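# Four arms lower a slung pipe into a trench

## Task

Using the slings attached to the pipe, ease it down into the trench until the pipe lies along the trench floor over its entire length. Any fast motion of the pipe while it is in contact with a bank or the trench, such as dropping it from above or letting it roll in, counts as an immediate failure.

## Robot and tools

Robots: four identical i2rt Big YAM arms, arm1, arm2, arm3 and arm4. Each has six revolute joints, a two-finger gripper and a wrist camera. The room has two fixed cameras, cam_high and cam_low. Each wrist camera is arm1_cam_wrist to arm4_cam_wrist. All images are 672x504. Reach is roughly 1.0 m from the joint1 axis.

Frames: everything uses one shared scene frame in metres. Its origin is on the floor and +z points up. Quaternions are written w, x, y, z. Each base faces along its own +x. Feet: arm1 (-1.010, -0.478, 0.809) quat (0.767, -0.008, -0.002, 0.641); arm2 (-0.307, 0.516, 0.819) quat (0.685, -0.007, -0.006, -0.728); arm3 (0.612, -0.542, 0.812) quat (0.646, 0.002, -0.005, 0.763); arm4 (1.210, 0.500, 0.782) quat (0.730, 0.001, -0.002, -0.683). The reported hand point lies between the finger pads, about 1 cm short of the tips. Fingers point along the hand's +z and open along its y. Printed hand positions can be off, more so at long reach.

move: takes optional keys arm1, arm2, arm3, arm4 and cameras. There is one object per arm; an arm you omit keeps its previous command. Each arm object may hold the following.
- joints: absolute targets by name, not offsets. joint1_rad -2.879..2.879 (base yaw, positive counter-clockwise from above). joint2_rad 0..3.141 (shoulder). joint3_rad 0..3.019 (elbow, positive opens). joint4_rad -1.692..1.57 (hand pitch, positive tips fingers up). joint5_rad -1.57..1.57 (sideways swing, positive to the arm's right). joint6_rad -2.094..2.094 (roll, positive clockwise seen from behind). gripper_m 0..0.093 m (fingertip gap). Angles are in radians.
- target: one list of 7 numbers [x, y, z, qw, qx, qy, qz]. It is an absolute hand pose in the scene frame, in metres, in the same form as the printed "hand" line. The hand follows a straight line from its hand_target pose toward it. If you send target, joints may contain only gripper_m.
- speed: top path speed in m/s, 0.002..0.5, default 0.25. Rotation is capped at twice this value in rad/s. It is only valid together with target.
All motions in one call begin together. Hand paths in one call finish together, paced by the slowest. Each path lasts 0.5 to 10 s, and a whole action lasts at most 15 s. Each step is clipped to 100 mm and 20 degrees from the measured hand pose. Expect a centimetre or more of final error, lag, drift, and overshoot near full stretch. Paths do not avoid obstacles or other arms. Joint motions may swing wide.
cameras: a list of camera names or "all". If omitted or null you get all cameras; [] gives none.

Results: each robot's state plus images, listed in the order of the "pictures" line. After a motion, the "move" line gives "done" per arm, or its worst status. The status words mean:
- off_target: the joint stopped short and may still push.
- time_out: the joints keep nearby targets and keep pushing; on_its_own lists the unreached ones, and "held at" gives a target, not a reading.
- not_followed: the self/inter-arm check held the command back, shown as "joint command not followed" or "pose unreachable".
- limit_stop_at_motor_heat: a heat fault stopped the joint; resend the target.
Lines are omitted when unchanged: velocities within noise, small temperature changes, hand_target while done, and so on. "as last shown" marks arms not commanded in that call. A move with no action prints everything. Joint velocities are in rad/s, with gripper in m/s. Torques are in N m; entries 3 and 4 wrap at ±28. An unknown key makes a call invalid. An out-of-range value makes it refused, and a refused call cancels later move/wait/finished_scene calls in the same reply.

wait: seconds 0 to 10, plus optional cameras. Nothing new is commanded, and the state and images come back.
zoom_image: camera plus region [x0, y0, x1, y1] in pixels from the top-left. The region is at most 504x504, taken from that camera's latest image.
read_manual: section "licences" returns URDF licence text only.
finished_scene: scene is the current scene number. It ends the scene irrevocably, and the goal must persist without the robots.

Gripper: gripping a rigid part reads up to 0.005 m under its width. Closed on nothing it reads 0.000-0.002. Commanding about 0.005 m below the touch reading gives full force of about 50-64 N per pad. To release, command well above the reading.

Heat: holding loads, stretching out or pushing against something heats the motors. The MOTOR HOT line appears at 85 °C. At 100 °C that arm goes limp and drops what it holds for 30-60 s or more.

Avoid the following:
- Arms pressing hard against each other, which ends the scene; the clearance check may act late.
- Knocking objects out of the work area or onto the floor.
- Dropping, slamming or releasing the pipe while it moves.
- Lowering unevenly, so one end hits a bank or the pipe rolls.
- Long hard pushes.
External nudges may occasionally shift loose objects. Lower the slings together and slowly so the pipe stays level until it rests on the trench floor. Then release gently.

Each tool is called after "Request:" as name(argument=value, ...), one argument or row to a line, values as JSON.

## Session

Request:
move(
)

Scene clock: 0.00 s.
Joint torques (N m): no reading
Heat: arm1: hottest joint2_rad 30 °C; arm2: hottest gripper 29 °C; arm3: hottest joint2_rad 29 °C; arm4: hottest joint5_rad 29 °C.
Joint velocities: within noise
arm1.joint_positions: joint1_rad=+0.181 joint2_rad=+0.602 joint3_rad=+1.316 joint4_rad=-1.375 joint5_rad=-0.192 joint6_rad=-0.163 gripper_m=+0.09396
arm1.joint_status: not commanded
arm1.hand: x=-1.0501 y=-0.2454 z=+1.3080 quat_wxyz=(-0.278, +0.713, -0.545, -0.341) (m; scene frame)
arm1.hand_target: x=-1.0502 y=-0.2475 z=+1.3183 quat_wxyz=(-0.286, +0.710, -0.541, -0.348) (m; scene frame)
arm1.hand_status: not commanded
arm2.joint_positions: joint1_rad=-0.039 joint2_rad=+0.499 joint3_rad=+1.459 joint4_rad=-1.321 joint5_rad=-0.112 joint6_rad=+0.052 gripper_m=+0.09396
arm2.joint_status: not commanded
arm2.hand: x=-0.3042 y=+0.3551 z=+1.4198 quat_wxyz=(-0.429, -0.599, -0.556, +0.384) (m; scene frame)
arm2.hand_target: x=-0.3038 y=+0.3587 z=+1.4302 quat_wxyz=(-0.436, -0.593, -0.552, +0.392) (m; scene frame)
arm2.hand_status: not commanded
arm3.joint_positions: joint1_rad=+0.407 joint2_rad=+0.468 joint3_rad=+1.336 joint4_rad=-1.245 joint5_rad=-0.228 joint6_rad=-0.247 gripper_m=+0.09396
arm3.joint_status: not commanded
arm3.hand: x=+0.4772 y=-0.4122 z=+1.3771 quat_wxyz=(-0.254, +0.787, -0.239, -0.508) (m; scene frame)
arm3.hand_target: x=+0.4794 y=-0.4157 z=+1.3869 quat_wxyz=(-0.260, +0.782, -0.236, -0.516) (m; scene frame)
arm3.hand_status: not commanded
arm4.joint_positions: joint1_rad=+0.227 joint2_rad=+0.629 joint3_rad=+1.327 joint4_rad=-1.242 joint5_rad=-0.022 joint6_rad=+0.203 gripper_m=+0.09396
arm4.joint_status: not commanded
arm4.hand: x=+1.2851 y=+0.2546 z=+1.3092 quat_wxyz=(-0.429, -0.584, -0.645, +0.243) (m; scene frame)
arm4.hand_target: x=+1.2844 y=+0.2567 z=+1.3242 quat_wxyz=(-0.441, -0.578, -0.639, +0.250) (m; scene frame)
arm4.hand_status: not commanded
pictures: arm1_cam_wrist, arm2_cam_wrist, arm3_cam_wrist, arm4_cam_wrist, cam_high, cam_low

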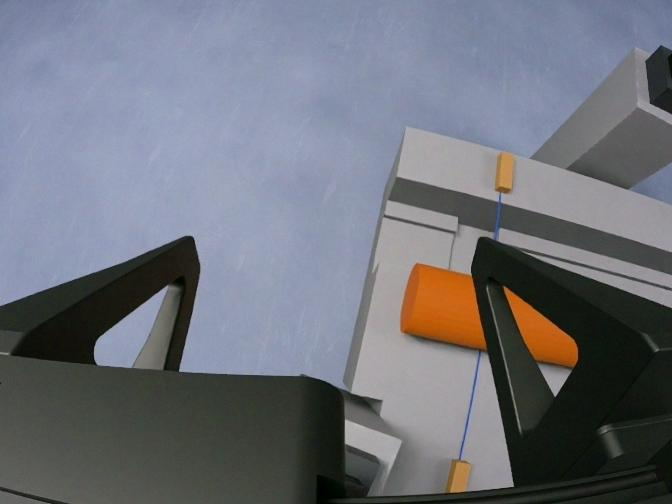

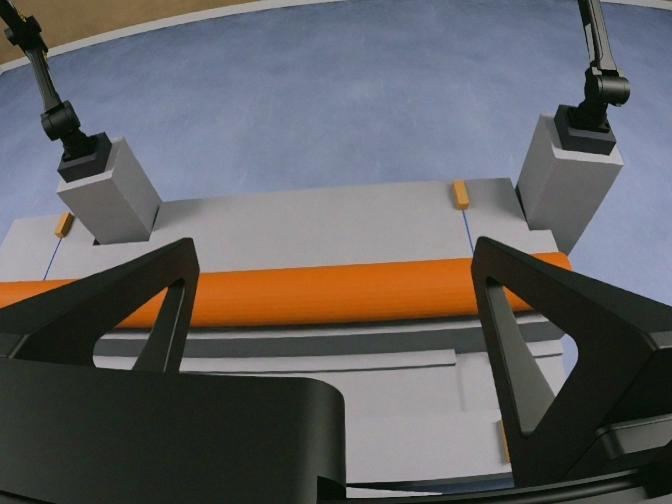

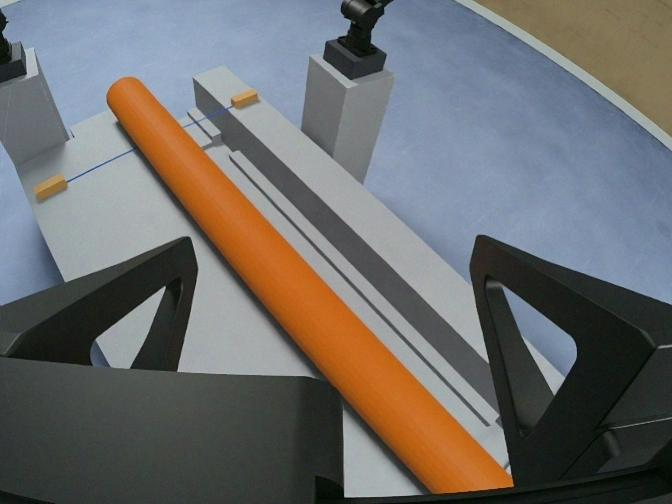

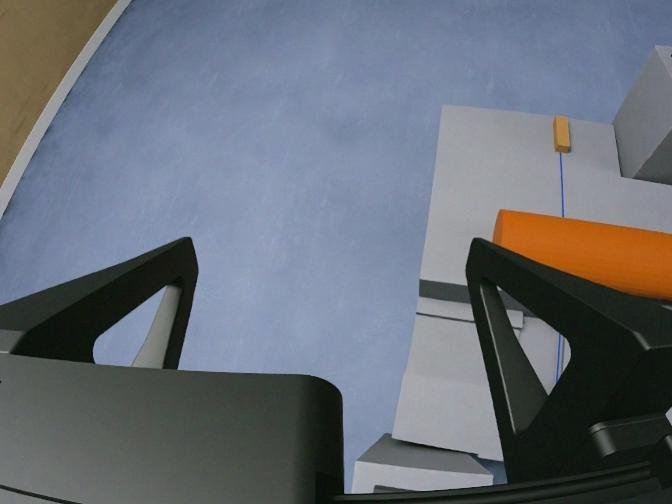

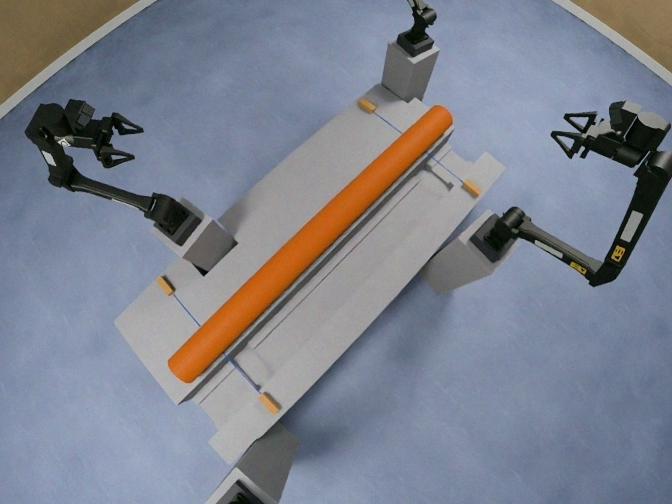

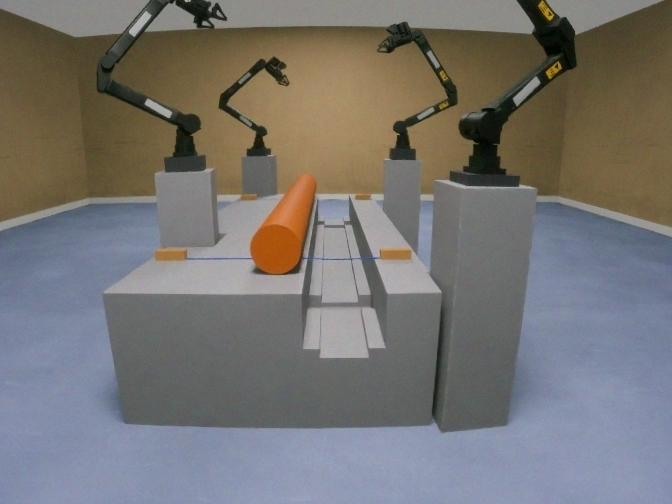

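Request:
move(
  arm1={"joints":{"joint1_rad":-1.545,"joint2_rad":1.88,"joint3_rad":0.72,"joint4_rad":-0.41,"joint5_rad":0,"joint6_rad":1.415}},
  arm2={"joints":{"joint1_rad":-0.962,"joint2_rad":1.83,"joint3_rad":1.02,"joint4_rad":-0.76,"joint5_rad":0,"joint6_rad":-1.03}},
  arm3={"joints":{"joint1_rad":-1.65,"joint2_rad":1.75,"joint3_rad":0.5,"joint4_rad":-0.33,"joint5_rad":0,"joint6_rad":1.63}},
  arm4={"joints":{"joint1_rad":-1.05,"joint2_rad":1.65,"joint3_rad":0.84,"joint4_rad":-0.78,"joint5_rad":0,"joint6_rad":-1.02}},
)

Scene clock: 7.90 s.
Joint torques (N m): arm1=[0.09 -11.99 3.66 0.95 0.08 0.11] | arm2=[-0.21 -16.32 7.27 0.09 -0.2 0.06] | arm3=[1.14 -11.52 2.54 0.32 -0.02 0.12] | arm4=[0.32 -11.63 5.94 0.59 -0.04 0]
move: arm1 done; arm2 done; arm3 done; arm4 done
arm1.joint_positions: joint1_rad=-1.549 joint2_rad=+1.865 joint3_rad=+0.723 joint4_rad=-0.423 joint5_rad=+0.000 joint6_rad=+1.405 gripper_m=+0.09398
arm1.joint_status: all done
arm1.hand: x=-0.6559 y=-0.5355 z=+0.6943 quat_wxyz=(-0.011, -0.704, -0.710, -0.003) (m; scene frame)
arm2.joint_positions: joint1_rad=-0.966 joint2_rad=+1.842 joint3_rad=+1.017 joint4_rad=-0.775 joint5_rad=+0.001 joint6_rad=-1.023 gripper_m=+0.09396
arm2.joint_status: all done
arm2.hand: x=-0.6846 y=+0.2880 z=+0.7750 quat_wxyz=(-0.008, -0.709, -0.705, -0.007) (m; scene frame)
arm3.joint_positions: joint1_rad=-1.649 joint2_rad=+1.745 joint3_rad=+0.504 joint4_rad=-0.339 joint5_rad=+0.000 joint6_rad=+1.622 gripper_m=+0.09398
arm3.joint_status: all done
arm3.hand: x=+0.8871 y=-0.5179 z=+0.6975 quat_wxyz=(+0.005, -0.694, -0.719, -0.001) (m; scene frame)
arm4.joint_positions: joint1_rad=-1.051 joint2_rad=+1.652 joint3_rad=+0.834 joint4_rad=-0.793 joint5_rad=+0.002 joint6_rad=-1.005 gripper_m=+0.09396
arm4.joint_status: all done
arm4.hand: x=+0.9000 y=+0.2948 z=+0.7593 quat_wxyz=(-0.006, -0.700, -0.714, -0.020) (m; scene frame)
pictures: arm1_cam_wrist, arm2_cam_wrist, arm3_cam_wrist, arm4_cam_wrist, cam_high, cam_low

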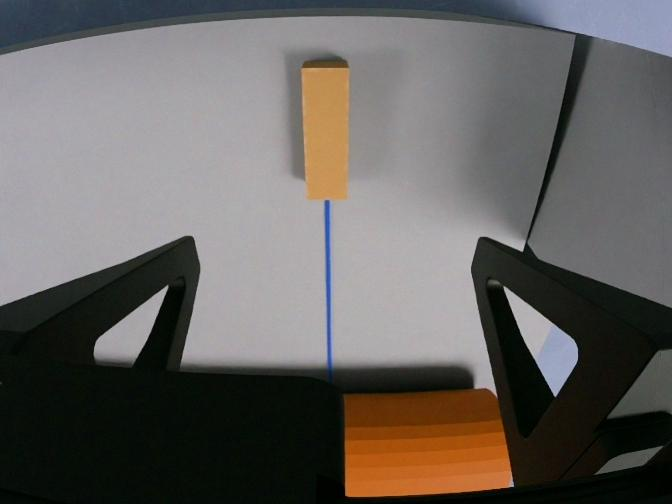

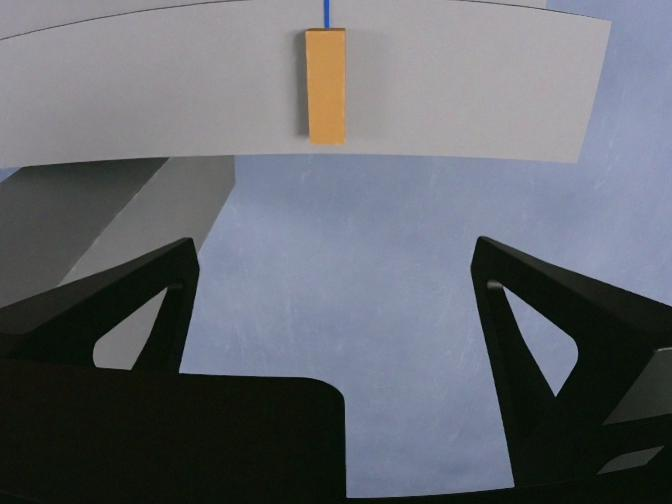

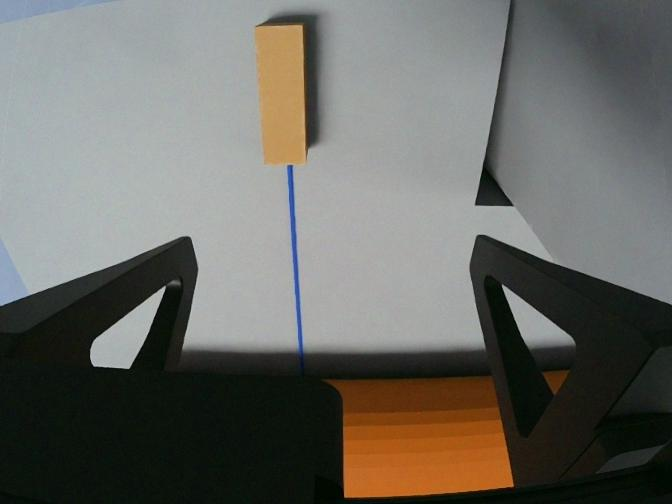

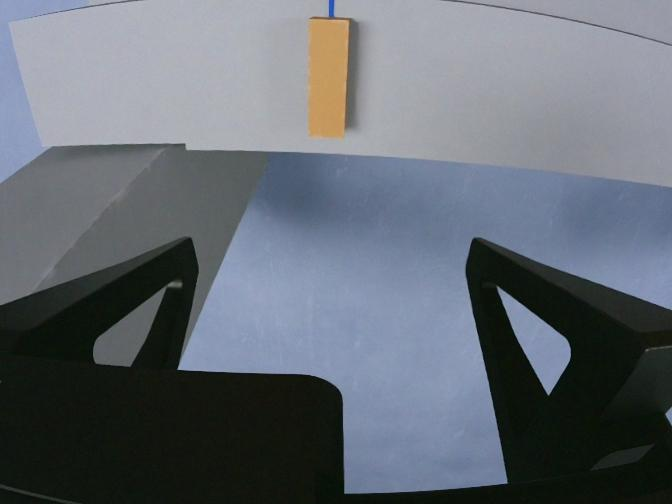

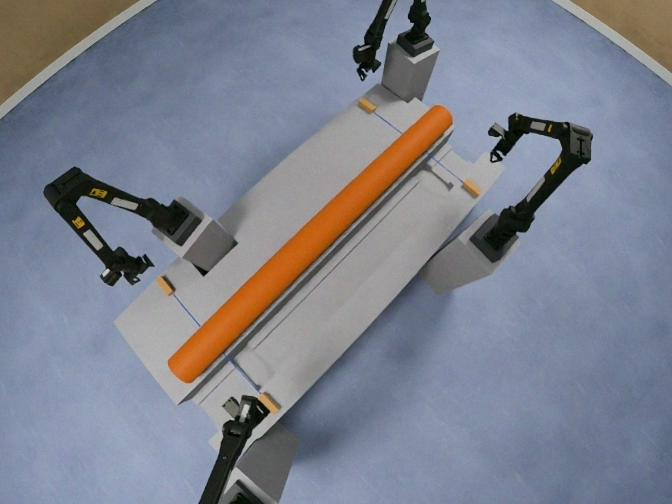

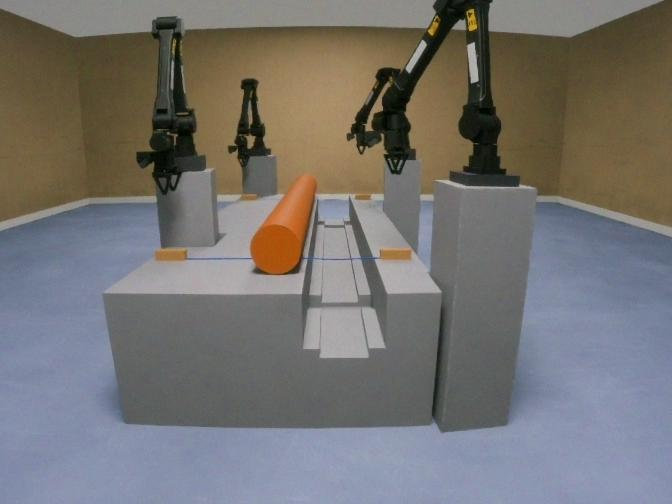

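Request:
move(
  arm1={"target":[-0.661,-0.50,0.54,0,0.707,0.707,0],"speed":0.15},
  arm2={"target":[-0.676,0.295,0.55,0,0.707,0.707,0],"speed":0.15},
  arm3={"target":[0.918,-0.507,0.54,0,0.707,0.707,0],"speed":0.15},
  arm4={"target":[0.905,0.294,0.55,0,0.707,0.707,0],"speed":0.15},
)

Scene clock: 16.47 s.
Joint torques (N m): arm1=[0.67 -13.39 1.4 0.99 0 0.08] | arm2=[-1.03 -17.55 4.07 0.03 -0.07 0.06] | arm3=[2.08 -15.62 -0.13 0.39 0.11 0.1] | arm4=[0.85 -14.39 2.43 0.65 0.09 0.31]
move: arm1 done; arm2 off_target; arm3 done; arm4 off_target
arm1.joint_positions: joint1_rad=-1.459 joint2_rad=+2.321 joint3_rad=+0.802 joint4_rad=-0.065 joint5_rad=-0.006 joint6_rad=+1.502 gripper_m=+0.09398
arm1.hand: x=-0.6609 y=-0.5028 z=+0.5478 quat_wxyz=(-0.001, -0.706, -0.708, +0.000) (m; scene frame)
arm1.hand_target: x=-0.6611 y=-0.5000 z=+0.5402 quat_wxyz=(+0.000, -0.707, -0.707, +0.000) (m; scene frame)
arm1.hand_status: done (0.008 m and 0.2 deg from the pose sent, 0.158 m and 1.4 deg at the start)
arm2.joint_positions: joint1_rad=-0.966 joint2_rad=+2.380 joint3_rad=+1.020 joint4_rad=-0.257 joint5_rad=+0.012 joint6_rad=-1.026 gripper_m=+0.09396
arm2.hand: x=-0.6608 y=+0.3009 z=+0.5473 quat_wxyz=(-0.005, -0.707, -0.707, -0.017) (m; scene frame)
arm2.hand_target: x=-0.6759 y=+0.2952 z=+0.5504 quat_wxyz=(+0.000, -0.707, -0.707, +0.000) (m; scene frame)
arm2.hand_status: off_target (0.017 m and 2.1 deg from the pose sent, 0.225 m and 1.3 deg at the start)
arm3.joint_positions: joint1_rad=-1.633 joint2_rad=+2.333 joint3_rad=+0.701 joint4_rad=+0.057 joint5_rad=+0.006 joint6_rad=+1.677 gripper_m=+0.09398
arm3.hand: x=+0.9194 y=-0.5096 z=+0.5436 quat_wxyz=(+0.001, -0.708, -0.706, -0.001) (m; scene frame)
arm3.hand_target: x=+0.9180 y=-0.5070 z=+0.5401 quat_wxyz=(+0.000, -0.707, -0.707, +0.000) (m; scene frame)
arm3.hand_status: done (0.005 m and 0.2 deg from the pose sent, 0.161 m and 2.1 deg at the start)
arm4.joint_positions: joint1_rad=-1.051 joint2_rad=+2.223 joint3_rad=+0.799 joint4_rad=-0.178 joint5_rad=+0.002 joint6_rad=-0.991 gripper_m=+0.09396
arm4.hand: x=+0.9156 y=+0.3042 z=+0.5477 quat_wxyz=(-0.004, -0.705, -0.709, -0.016) (m; scene frame)
arm4.hand_target: x=+0.9052 y=+0.2941 z=+0.5503 quat_wxyz=(+0.000, -0.707, -0.707, +0.000) (m; scene frame)
arm4.hand_status: off_target (0.015 m and 2.0 deg from the pose sent, 0.209 m and 2.7 deg at the start)
pictures: arm1_cam_wrist, arm2_cam_wrist, arm3_cam_wrist, arm4_cam_wrist, cam_high, cam_low

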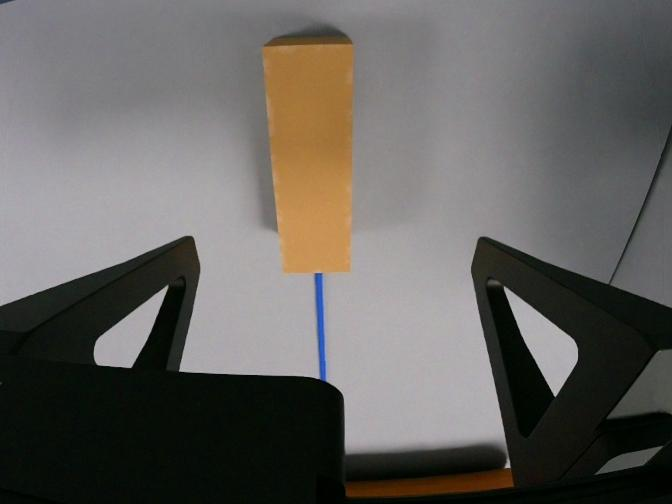

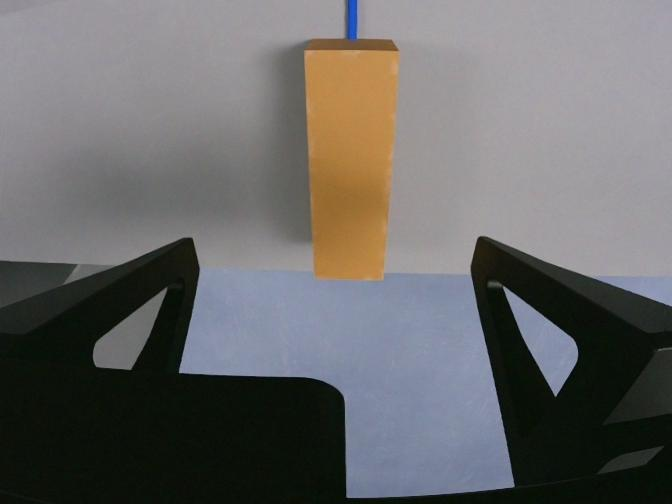

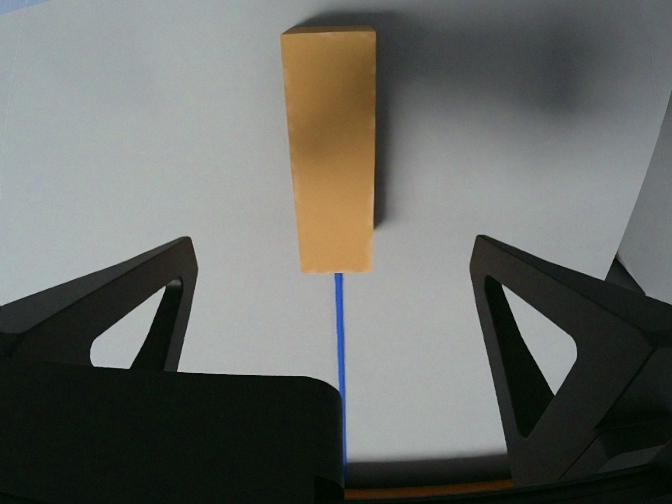

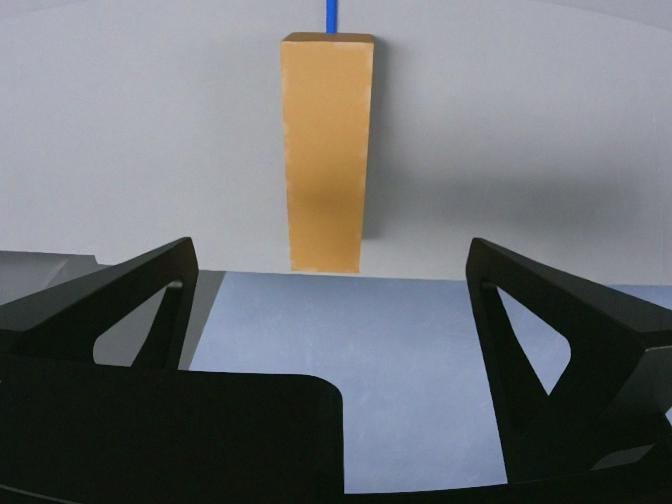

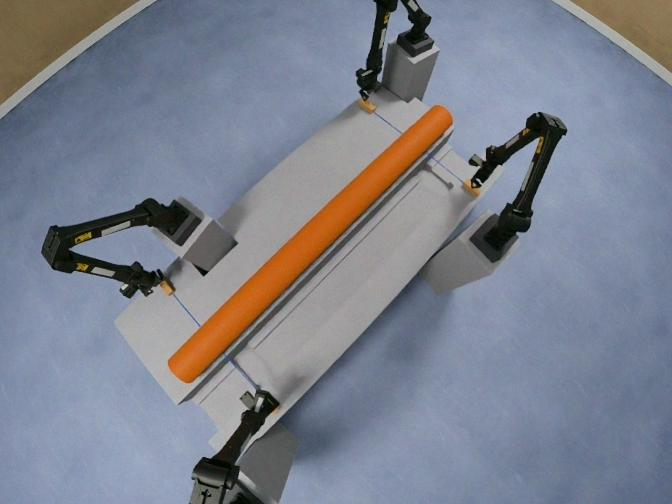

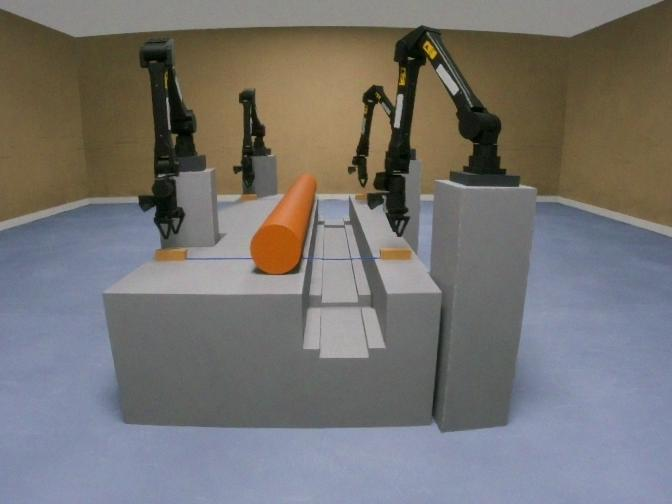

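Request:
move(
  arm1={"target":[-0.656,-0.501,0.455,0,0.707,0.707,0],"speed":0.1},
  arm2={"target":[-0.674,0.299,0.460,0,0.707,0.707,0],"speed":0.1},
  arm3={"target":[0.918,-0.509,0.459,0,0.707,0.707,0],"speed":0.1},
  arm4={"target":[0.909,0.295,0.461,0,0.707,0.707,0],"speed":0.1},
)

Scene clock: 21.80 s.
Joint torques (N m): arm1=[0.09 -13.86 0.27 0.95 0.02 0.05] | arm2=[-1.73 -17.26 2.7 0.08 -0.14 0.06] | arm3=[1.32 -16.44 -1.02 0.42 0.11 0] | arm4=[1.03 -14.51 0.7 0.73 -0.01 0.31]
move: arm1 off_target; arm2 off_target; arm3 done; arm4 done
arm1.joint_positions: joint1_rad=-1.459 joint2_rad=+2.571 joint3_rad=+0.949 joint4_rad=+0.046 joint5_rad=-0.006 joint6_rad=+1.503 gripper_m=+0.09398
arm1.hand: x=-0.6495 y=-0.5042 z=+0.4646 quat_wxyz=(-0.004, -0.706, -0.708, -0.002) (m; scene frame)
arm1.hand_target: x=-0.6562 y=-0.5010 z=+0.4554 quat_wxyz=(+0.000, -0.707, -0.707, +0.000) (m; scene frame)
arm1.hand_status: off_target (0.012 m and 0.6 deg from the pose sent, 0.093 m and 0.2 deg at the start)
arm2.joint_positions: joint1_rad=-0.966 joint2_rad=+2.608 joint3_rad=+1.141 joint4_rad=-0.135 joint5_rad=+0.014 joint6_rad=-1.035 gripper_m=+0.09396
arm2.hand: x=-0.6638 y=+0.2981 z=+0.4627 quat_wxyz=(-0.002, -0.704, -0.710, -0.010) (m; scene frame)
arm2.hand_target: x=-0.6738 y=+0.2991 z=+0.4602 quat_wxyz=(+0.000, -0.707, -0.707, +0.000) (m; scene frame)
arm2.hand_status: off_target (0.011 m and 1.2 deg from the pose sent, 0.088 m and 2.1 deg at the start)
arm3.joint_positions: joint1_rad=-1.633 joint2_rad=+2.588 joint3_rad=+0.833 joint4_rad=+0.182 joint5_rad=+0.007 joint6_rad=+1.678 gripper_m=+0.09398
arm3.hand: x=+0.9210 y=-0.5087 z=+0.4637 quat_wxyz=(+0.000, -0.708, -0.706, -0.002) (m; scene frame)
arm3.hand_target: x=+0.9181 y=-0.5091 z=+0.4591 quat_wxyz=(+0.000, -0.707, -0.707, +0.000) (m; scene frame)
arm3.hand_status: done (0.006 m and 0.3 deg from the pose sent, 0.085 m and 0.2 deg at the start)
arm4.joint_positions: joint1_rad=-1.049 joint2_rad=+2.480 joint3_rad=+0.909 joint4_rad=-0.014 joint5_rad=+0.005 joint6_rad=-0.987 gripper_m=+0.09396
arm4.hand: x=+0.9117 y=+0.3012 z=+0.4629 quat_wxyz=(-0.001, -0.706, -0.708, -0.008) (m; scene frame)
arm4.hand_target: x=+0.9091 y=+0.2950 z=+0.4611 quat_wxyz=(+0.000, -0.707, -0.707, +0.000) (m; scene frame)
arm4.hand_status: done (0.007 m and 1.0 deg from the pose sent, 0.087 m and 2.0 deg at the start)
pictures: arm1_cam_wrist, arm2_cam_wrist, arm3_cam_wrist, arm4_cam_wrist, cam_high, cam_low

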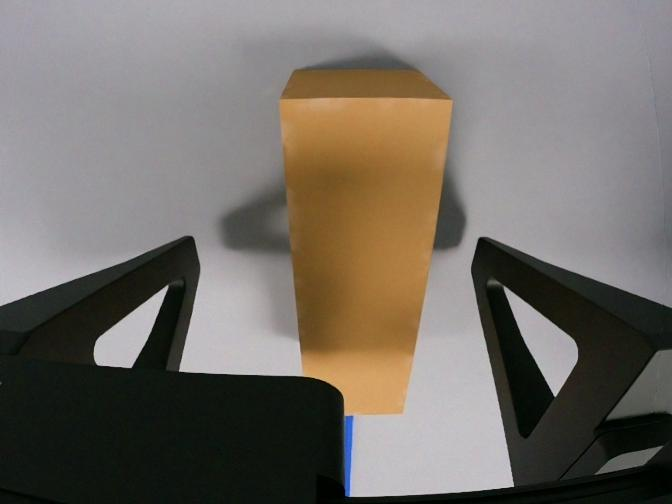

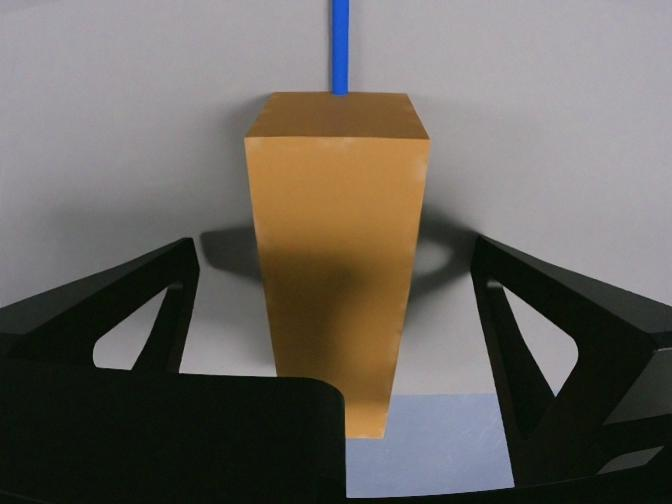

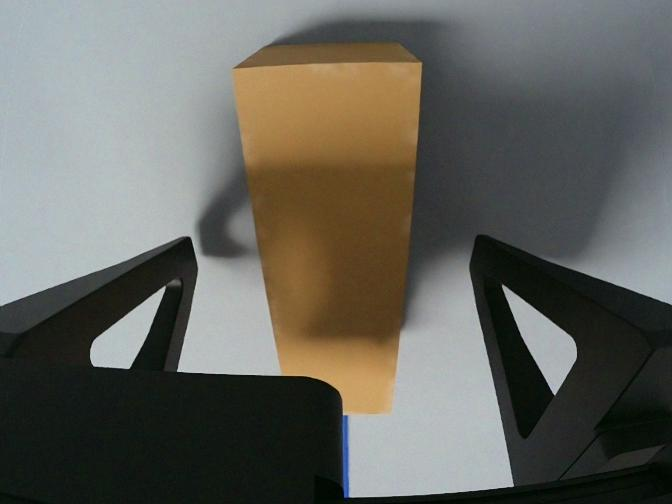

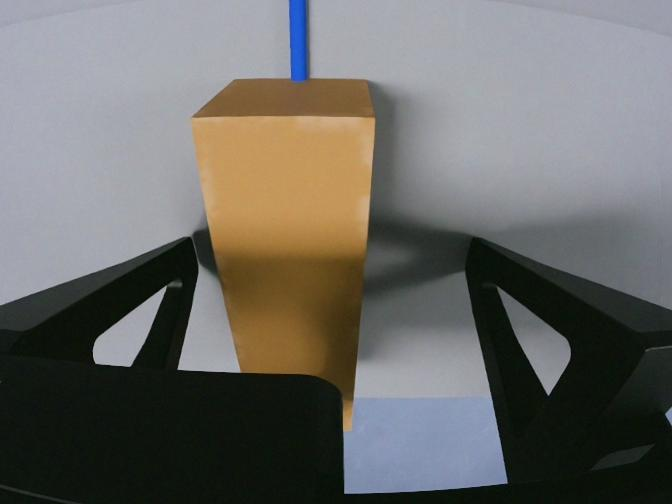

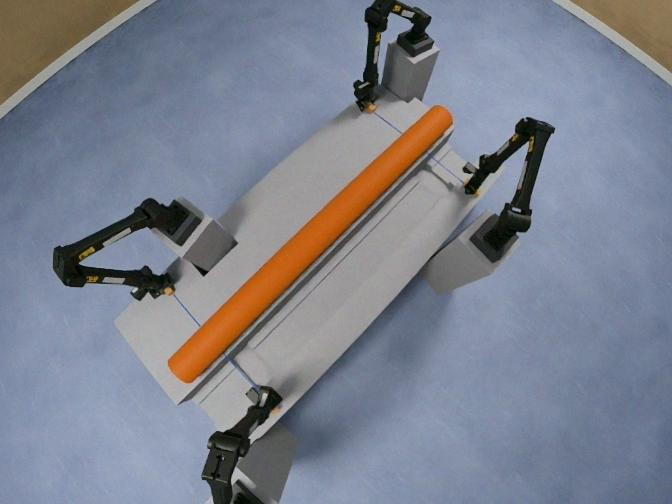

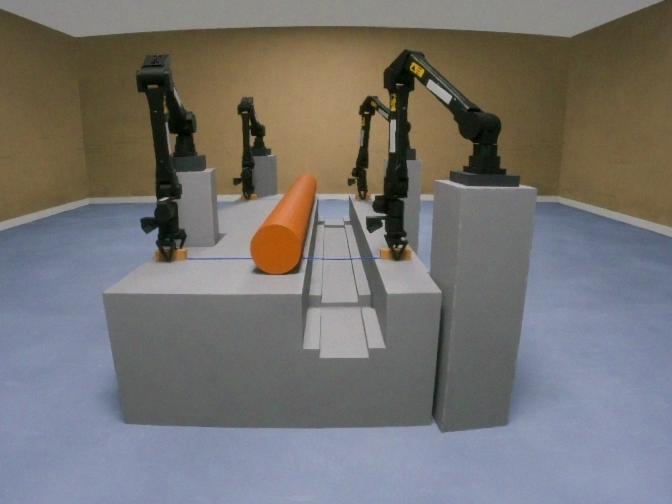

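Request:
move(
  arm4={"target":[0.928,0.299,0.460,0,0.707,0.707,0],"speed":0.1},
  arm1={"target":[-0.667,-0.499,0.455,0,0.707,0.707,0],"speed":0.1},
  cameras=["arm4_cam_wrist","arm1_cam_wrist"],
)

Request:
move(
  arm1={"joints":{"gripper_m":0.02}},
  arm2={"joints":{"gripper_m":0.02}},
  arm3={"joints":{"gripper_m":0.02}},
  arm4={"joints":{"gripper_m":0.02}},
  cameras=["arm4_cam_wrist","arm1_cam_wrist","cam_low"],
)

Scene clock: 26.00 s.
Joint torques (N m): arm1=[0.67 -14.1 -0.66 1.03 0.05 0.11] | arm2=[-1.73 -17.38 2.67 0.09 -0.13 0.06] | arm3=[1.44 -16.38 -1.05 0.42 0.11 -0.02] | arm4=[1.03 -13.8 -0.38 0.79 -0.02 0.32]
move: arm1 off_target; arm4 done
arm1.joint_positions: joint1_rad=-1.457 joint2_rad=+2.571 joint3_rad=+0.932 joint4_rad=+0.075 joint5_rad=-0.006 joint6_rad=+1.506 gripper_m=+0.09398
arm1.hand: x=-0.6535 y=-0.5034 z=+0.4650 quat_wxyz=(-0.009, -0.707, -0.707, -0.006) (m; scene frame)
arm1.hand_target: x=-0.6671 y=-0.4992 z=+0.4556 quat_wxyz=(+0.000, -0.707, -0.707, +0.000) (m; scene frame)
arm1.hand_status: off_target (0.017 m and 1.2 deg from the pose sent, 0.021 m and 0.6 deg at the start)
arm2, arm3: as last shown
arm4.joint_positions: joint1_rad=-1.028 joint2_rad=+2.481 joint3_rad=+0.877 joint4_rad=+0.034 joint5_rad=+0.005 joint6_rad=-0.967 gripper_m=+0.09396
arm4.hand: x=+0.9233 y=+0.3002 z=+0.4628 quat_wxyz=(+0.000, -0.705, -0.709, -0.001) (m; scene frame)
arm4.hand_target: x=+0.9280 y=+0.2992 z=+0.4601 quat_wxyz=(+0.000, -0.707, -0.707, +0.000) (m; scene frame)
arm4.hand_status: done (0.006 m and 0.3 deg from the pose sent, 0.017 m and 1.0 deg at the start)
pictures: arm1_cam_wrist, arm4_cam_wrist

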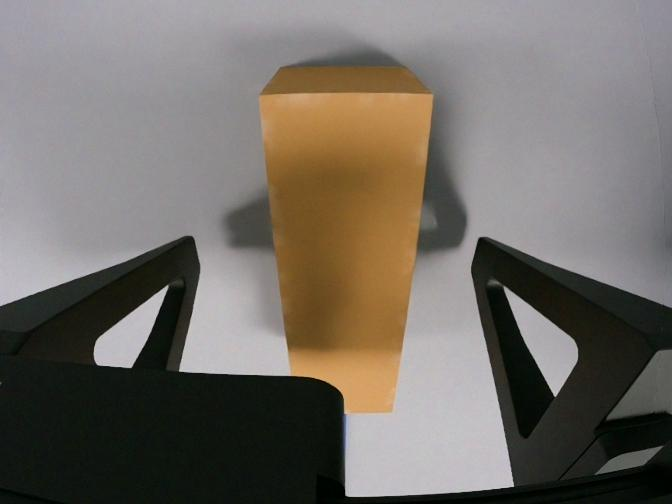

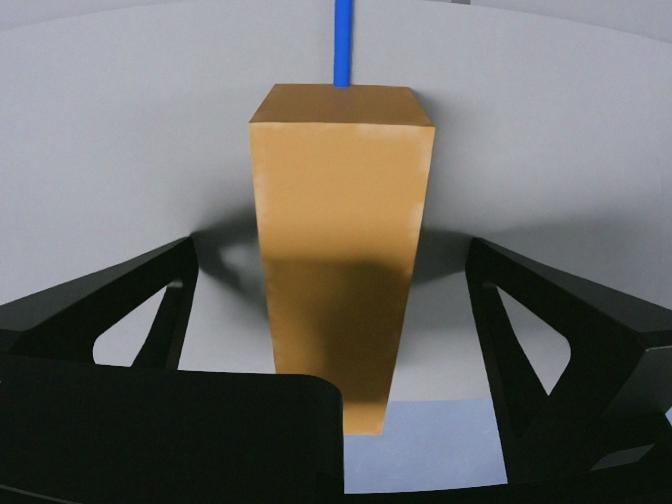

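Scene clock: 26.67 s.
Joint torques (N m): arm1=[0.21 -13.92 -0.61 1.03 0.03 0.11] | arm2=[-1.61 -17.32 2.48 0.01 -0.16 0.07] | arm3=[1.38 -16.5 -1.1 0.36 0.1 -0.01] | arm4=[0.97 -13.86 -0.42 0.72 -0.02 0.31]
move: arm1 off_target; arm2 off_target; arm3 off_target; arm4 off_target
arm1.joint_positions: joint1_rad=-1.457 joint2_rad=+2.571 joint3_rad=+0.932 joint4_rad=+0.076 joint5_rad=-0.006 joint6_rad=+1.507 gripper_m=+0.03374
arm1.joint_status: gripper_m off_target (ended at +0.03377, target +0.02000)
arm1.hand: x=-0.6533 y=-0.5033 z=+0.4650 quat_wxyz=(-0.009, -0.707, -0.707, -0.006) (m; scene frame)
arm2.joint_positions: joint1_rad=-0.967 joint2_rad=+2.608 joint3_rad=+1.144 joint4_rad=-0.133 joint5_rad=+0.014 joint6_rad=-1.036 gripper_m=+0.03426
arm2.joint_status: gripper_m off_target (ended at +0.03429, target +0.02000)
arm2.hand: x=-0.6660 y=+0.2975 z=+0.4628 quat_wxyz=(-0.002, -0.705, -0.710, -0.008) (m; scene frame)
arm3.joint_positions: joint1_rad=-1.633 joint2_rad=+2.588 joint3_rad=+0.834 joint4_rad=+0.183 joint5_rad=+0.007 joint6_rad=+1.677 gripper_m=+0.03446
arm3.joint_status: gripper_m off_target (ended at +0.03448, target +0.02000)
arm3.hand: x=+0.9214 y=-0.5086 z=+0.4636 quat_wxyz=(+0.000, -0.708, -0.706, -0.002) (m; scene frame)
arm4.joint_positions: joint1_rad=-1.028 joint2_rad=+2.481 joint3_rad=+0.877 joint4_rad=+0.035 joint5_rad=+0.005 joint6_rad=-0.966 gripper_m=+0.03446
arm4.joint_status: gripper_m off_target (ended at +0.03450, target +0.02000)
arm4.hand: x=+0.9231 y=+0.3000 z=+0.4628 quat_wxyz=(+0.000, -0.706, -0.708, +0.000) (m; scene frame)
pictures: arm1_cam_wrist, arm4_cam_wrist, cam_low

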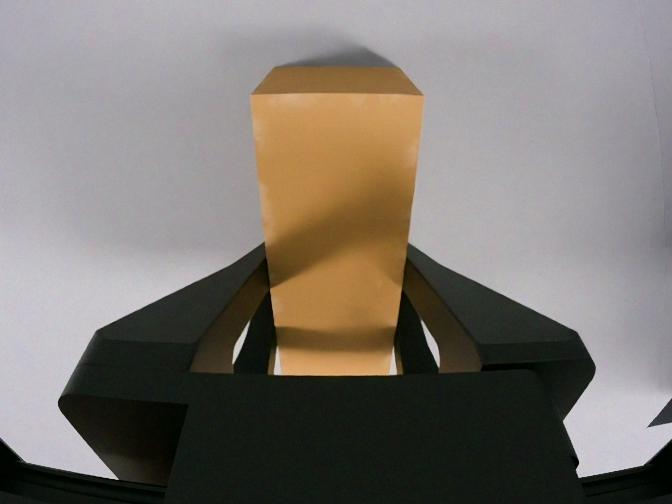

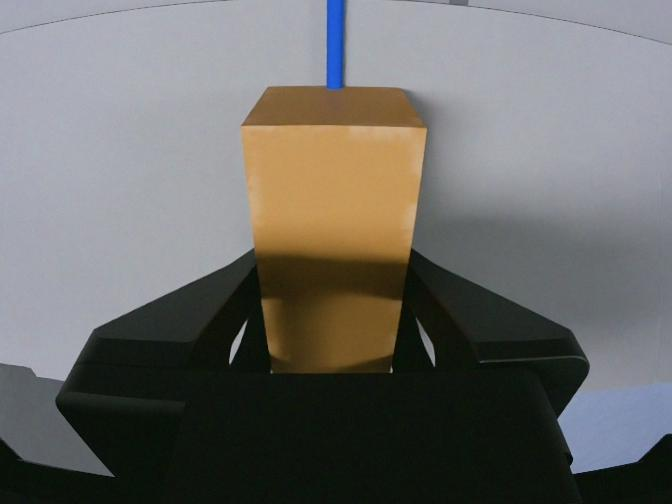

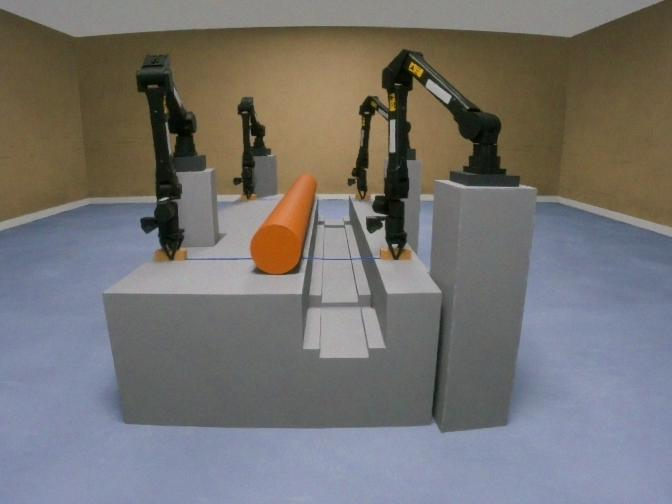

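Request:
move(
  arm1={"target":[-0.652,-0.33,0.74,0,0.609,0.793,0],"speed":0.12},
  arm2={"target":[-0.674,0.08,0.75,0,0.707,0.707,0],"speed":0.12},
  arm3={"target":[0.924,-0.33,0.74,0,0.573,0.82,0],"speed":0.12},
  arm4={"target":[0.913,0.078,0.755,0,0.707,0.707,0],"speed":0.12},
  cameras=["cam_low"],
)

Request:
move(
  arm1={"target":[-0.648,-0.33,0.84,0,0.609,0.793,0],"speed":0.04},
  arm2={"target":[-0.686,0.06,0.86,0,0.707,0.707,0],"speed":0.044},
  arm3={"target":[0.934,-0.33,0.84,0,0.573,0.82,0],"speed":0.04},
  arm4={"target":[0.9,0.06,0.865,0,0.707,0.707,0],"speed":0.044},
  cameras=["cam_low","cam_high"],
)

Scene clock: 36.00 s.
Joint torques (N m): arm1=[-0.26 -15.62 6.95 -0.23 0.04 0.04] | arm2=[0.03 -22.18 11.28 -1.01 -0.19 0.2] | arm3=[1.32 -17.55 6.22 -0.61 -0.07 0.04] | arm4=[0.97 -19.49 9.1 -0.36 -0.01 0.32]
move: arm1 off_target; arm2 off_target; arm3 off_target; arm4 off_target
arm1.joint_positions: joint1_rad=-1.002 joint2_rad=+1.809 joint3_rad=+0.799 joint4_rad=-0.603 joint5_rad=-0.012 joint6_rad=+1.696 gripper_m=+0.03374
arm1.hand: x=-0.6677 y=-0.3365 z=+0.7256 quat_wxyz=(+0.008, -0.607, -0.794, +0.015) (m; scene frame)
arm1.hand_target: x=-0.6523 y=-0.3302 z=+0.7400 quat_wxyz=(+0.000, -0.609, -0.793, +0.000) (m; scene frame)
arm1.hand_status: off_target (0.022 m and 1.9 deg from the pose sent, 0.325 m and 15.0 deg at the start)
arm2.joint_positions: joint1_rad=-0.646 joint2_rad=+2.149 joint3_rad=+1.383 joint4_rad=-0.869 joint5_rad=+0.010 joint6_rad=-0.705 gripper_m=+0.03426
arm2.hand: x=-0.6632 y=+0.1014 z=+0.7278 quat_wxyz=(+0.002, -0.708, -0.706, -0.025) (m; scene frame)
arm2.hand_target: x=-0.6734 y=+0.0807 z=+0.7505 quat_wxyz=(+0.000, -0.707, -0.707, +0.000) (m; scene frame)
arm2.hand_status: off_target (0.033 m and 2.8 deg from the pose sent, 0.360 m and 1.0 deg at the start)
arm3.joint_positions: joint1_rad=-1.137 joint2_rad=+1.795 joint3_rad=+0.773 joint4_rad=-0.588 joint5_rad=+0.007 joint6_rad=+1.819 gripper_m=+0.03444
arm3.hand: x=+0.9118 y=-0.3393 z=+0.7278 quat_wxyz=(+0.005, -0.573, -0.820, +0.015) (m; scene frame)
arm3.hand_target: x=+0.9237 y=-0.3302 z=+0.7400 quat_wxyz=(+0.000, -0.573, -0.820, +0.000) (m; scene frame)
arm3.hand_status: off_target (0.020 m and 1.8 deg from the pose sent, 0.329 m and 20.3 deg at the start)
arm4.joint_positions: joint1_rad=-0.686 joint2_rad=+1.958 joint3_rad=+1.201 joint4_rad=-0.872 joint5_rad=+0.005 joint6_rad=-0.625 gripper_m=+0.03446
arm4.hand: x=+0.9235 y=+0.1008 z=+0.7296 quat_wxyz=(+0.005, -0.705, -0.709, -0.029) (m; scene frame)
arm4.hand_target: x=+0.9137 y=+0.0789 z=+0.7554 quat_wxyz=(+0.000, -0.707, -0.707, +0.000) (m; scene frame)
arm4.hand_status: off_target (0.036 m and 3.4 deg from the pose sent, 0.367 m and 0.2 deg at the start)
pictures: cam_low

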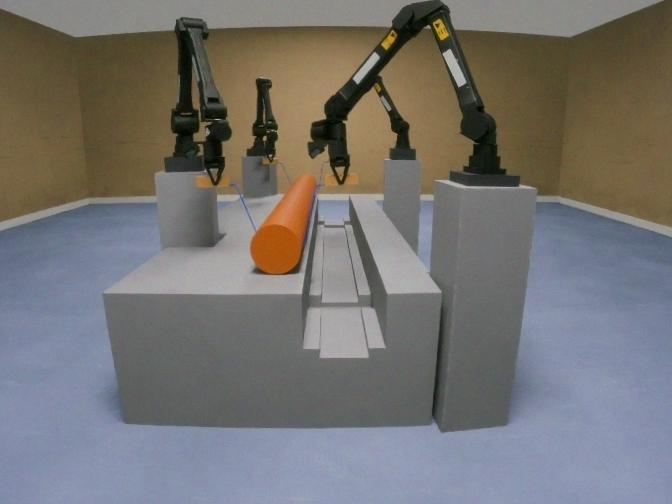

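Scene clock: 39.77 s.
Joint torques (N m): arm1=[-1.9 -19.25 10.78 -1.78 0.46 -0.19] | arm2=[-0.97 -31.09 15.1 -3.19 -0.19 0.02] | arm3=[0.03 -22.42 9.65 -2.19 0.15 -0.24] | arm4=[0.15 -28.45 12.37 -2.41 0 0.11]
move: arm1 off_target; arm2 off_target; arm3 off_target; arm4 off_target
arm1.joint_positions: joint1_rad=-0.992 joint2_rad=+1.657 joint3_rad=+0.843 joint4_rad=-0.849 joint5_rad=-0.020 joint6_rad=+1.715 gripper_m=+0.03375
arm1.hand: x=-0.6781 y=-0.3345 z=+0.7916 quat_wxyz=(+0.023, -0.611, -0.791, +0.035) (m; scene frame)
arm1.hand_target: x=-0.6501 y=-0.3306 z=+0.8376 quat_wxyz=(-0.001, -0.609, -0.793, +0.000) (m; scene frame)
arm1.hand_status: off_target (0.057 m and 4.8 deg from the pose sent, 0.116 m and 1.9 deg at the start)
arm2.joint_positions: joint1_rad=-0.624 joint2_rad=+2.132 joint3_rad=+1.486 joint4_rad=-1.063 joint5_rad=+0.011 joint6_rad=-0.679 gripper_m=+0.03426
arm2.hand: x=-0.6583 y=+0.0892 z=+0.7689 quat_wxyz=(+0.007, -0.708, -0.704, -0.061) (m; scene frame)
arm2.hand_target: x=-0.6823 y=+0.0646 z=+0.8569 quat_wxyz=(+0.000, -0.707, -0.707, +0.001) (m; scene frame)
arm2.hand_status: off_target (0.100 m and 7.1 deg from the pose sent, 0.141 m and 2.8 deg at the start; pose on its path clipped on 17 of 113 steps)
arm3.joint_positions: joint1_rad=-1.135 joint2_rad=+1.652 joint3_rad=+0.833 joint4_rad=-0.851 joint5_rad=+0.004 joint6_rad=+1.832 gripper_m=+0.03444
arm3.hand: x=+0.9071 y=-0.3415 z=+0.7935 quat_wxyz=(+0.017, -0.577, -0.816, +0.042) (m; scene frame)
arm3.hand_target: x=+0.9324 y=-0.3310 z=+0.8377 quat_wxyz=(-0.001, -0.573, -0.819, +0.000) (m; scene frame)
arm3.hand_status: off_target (0.055 m and 5.2 deg from the pose sent, 0.115 m and 1.8 deg at the start)
arm4.joint_positions: joint1_rad=-0.674 joint2_rad=+1.944 joint3_rad=+1.326 joint4_rad=-1.085 joint5_rad=+0.006 joint6_rad=-0.608 gripper_m=+0.03446
arm4.hand: x=+0.9220 y=+0.0887 z=+0.7749 quat_wxyz=(+0.012, -0.705, -0.706, -0.066) (m; scene frame)
arm4.hand_target: x=+0.9034 y=+0.0648 z=+0.8609 quat_wxyz=(+0.000, -0.707, -0.707, +0.001) (m; scene frame)
arm4.hand_status: off_target (0.097 m and 7.7 deg from the pose sent, 0.143 m and 3.4 deg at the start; pose on its path clipped on 6 of 113 steps)
pictures: cam_high, cam_low

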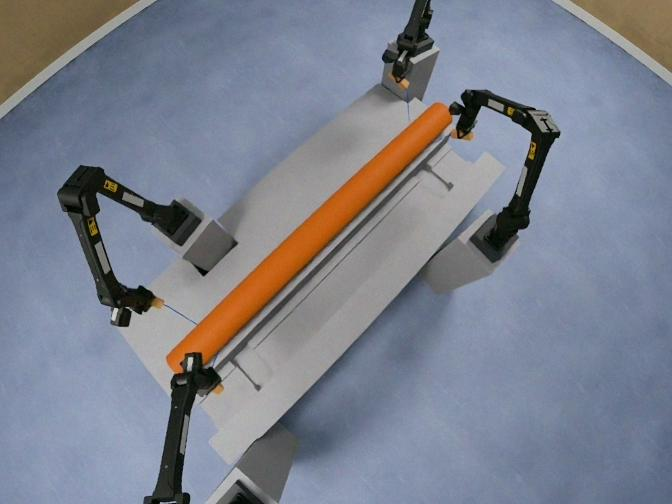

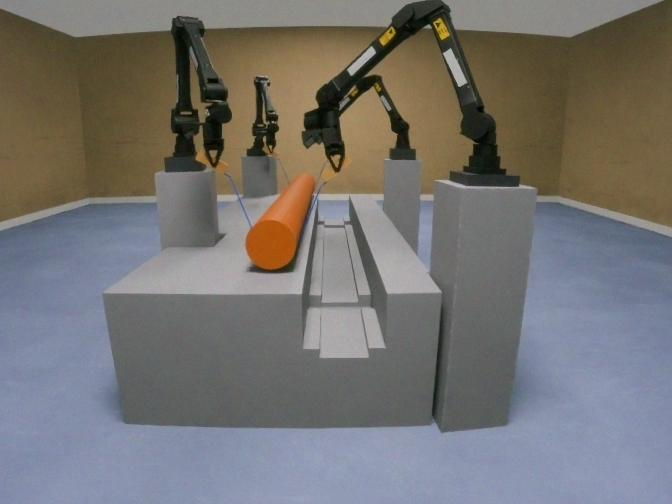

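Request:
move(
  arm1={"target":[-0.647,-0.33,0.858,0,0.609,0.793,0],"speed":0.04},
  arm3={"target":[0.935,-0.33,0.86,0,0.573,0.82,0],"speed":0.04},
  arm2={"joints":{"joint2_rad":1.94,"joint3_rad":1.54,"joint4_rad":-1.17}},
  arm4={"joints":{"joint2_rad":1.76,"joint3_rad":1.375,"joint4_rad":-1.18}},
  cameras=["cam_low","cam_high"],
)

Request:
zoom_image(
  camera="cam_low",
  region=[150, 130, 450, 330],
)

Scene clock: 44.57 s.
Joint torques (N m): arm1=[-1.9 -19.08 11.43 -1.65 0.52 -0.22] | arm2=[-0.91 -31.21 13.27 -2.86 -0.14 0] | arm3=[0.09 -22.53 10.45 -2.29 0.16 -0.24] | arm4=[0.15 -27.81 10.45 -2.07 0.03 0.1]
Heat: arm1: hottest joint2_rad 31 °C; arm2: hottest joint2_rad 34 °C; arm3: hottest joint2_rad 31 °C; arm4: hottest joint3_rad 32 °C.
move: arm1 off_target; arm2 time_out; arm3 off_target; arm4 time_out
arm1.joint_positions: joint1_rad=-0.992 joint2_rad=+1.623 joint3_rad=+0.862 joint4_rad=-0.904 joint5_rad=-0.021 joint6_rad=+1.715 gripper_m=+0.03375
arm1.hand: x=-0.6772 y=-0.3337 z=+0.8091 quat_wxyz=(+0.024, -0.611, -0.791, +0.035) (m; scene frame)
arm1.hand_target: x=-0.6492 y=-0.3307 z=+0.8558 quat_wxyz=(-0.001, -0.609, -0.793, +0.000) (m; scene frame)
arm1.hand_status: off_target (0.058 m and 4.9 deg from the pose sent, 0.073 m and 4.8 deg at the start)
arm2.joint_positions: joint1_rad=-0.624 joint2_rad=+2.059 joint3_rad=+1.486 joint4_rad=-1.113 joint5_rad=+0.011 joint6_rad=-0.677 gripper_m=+0.03426
arm2.joint_status: joint4_rad time_out (moved -0.049 of -0.107); the others done
arm2.on_its_own: joint4_rad reads -1.113 and still pushes toward -1.170 since a time_out
arm2.hand: x=-0.6582 y=+0.0895 z=+0.8095 quat_wxyz=(+0.006, -0.709, -0.704, -0.049) (m; scene frame)
arm3.joint_positions: joint1_rad=-1.135 joint2_rad=+1.621 joint3_rad=+0.850 joint4_rad=-0.907 joint5_rad=+0.004 joint6_rad=+1.832 gripper_m=+0.03444
arm3.hand: x=+0.9066 y=-0.3420 z=+0.8095 quat_wxyz=(+0.018, -0.577, -0.816, +0.046) (m; scene frame)
arm3.hand_target: x=+0.9329 y=-0.3313 z=+0.8574 quat_wxyz=(-0.001, -0.573, -0.819, +0.000) (m; scene frame)
arm3.hand_status: off_target (0.059 m and 5.7 deg from the pose sent, 0.073 m and 5.3 deg at the start)
arm4.joint_positions: joint1_rad=-0.673 joint2_rad=+1.876 joint3_rad=+1.326 joint4_rad=-1.123 joint5_rad=+0.006 joint6_rad=-0.606 gripper_m=+0.03447
arm4.joint_status: joint4_rad time_out (moved -0.038 of -0.095); the others done
arm4.on_its_own: joint4_rad reads -1.123 and still pushes toward -1.180 since a time_out
arm4.hand: x=+0.9226 y=+0.0895 z=+0.8085 quat_wxyz=(+0.010, -0.706, -0.706, -0.051) (m; scene frame)
pictures: cam_high, cam_low

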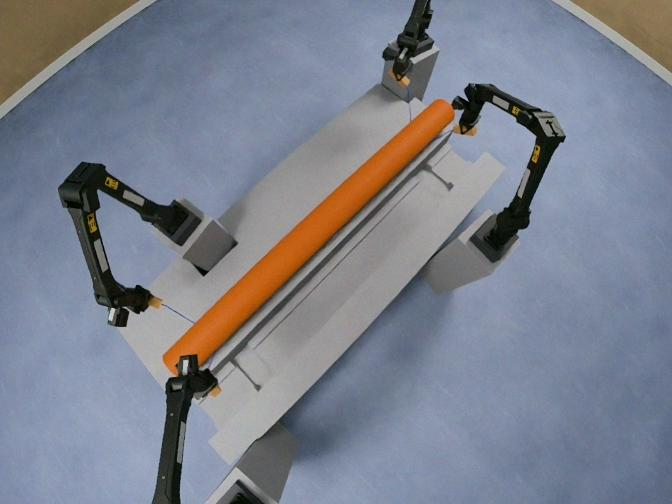

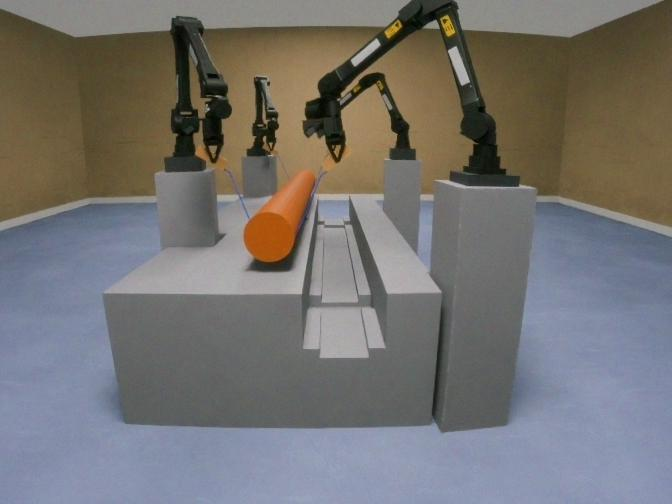

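Scaled by 1.680.

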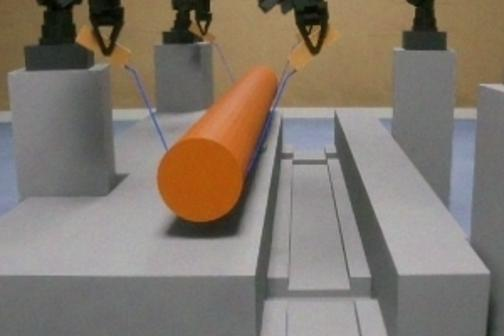

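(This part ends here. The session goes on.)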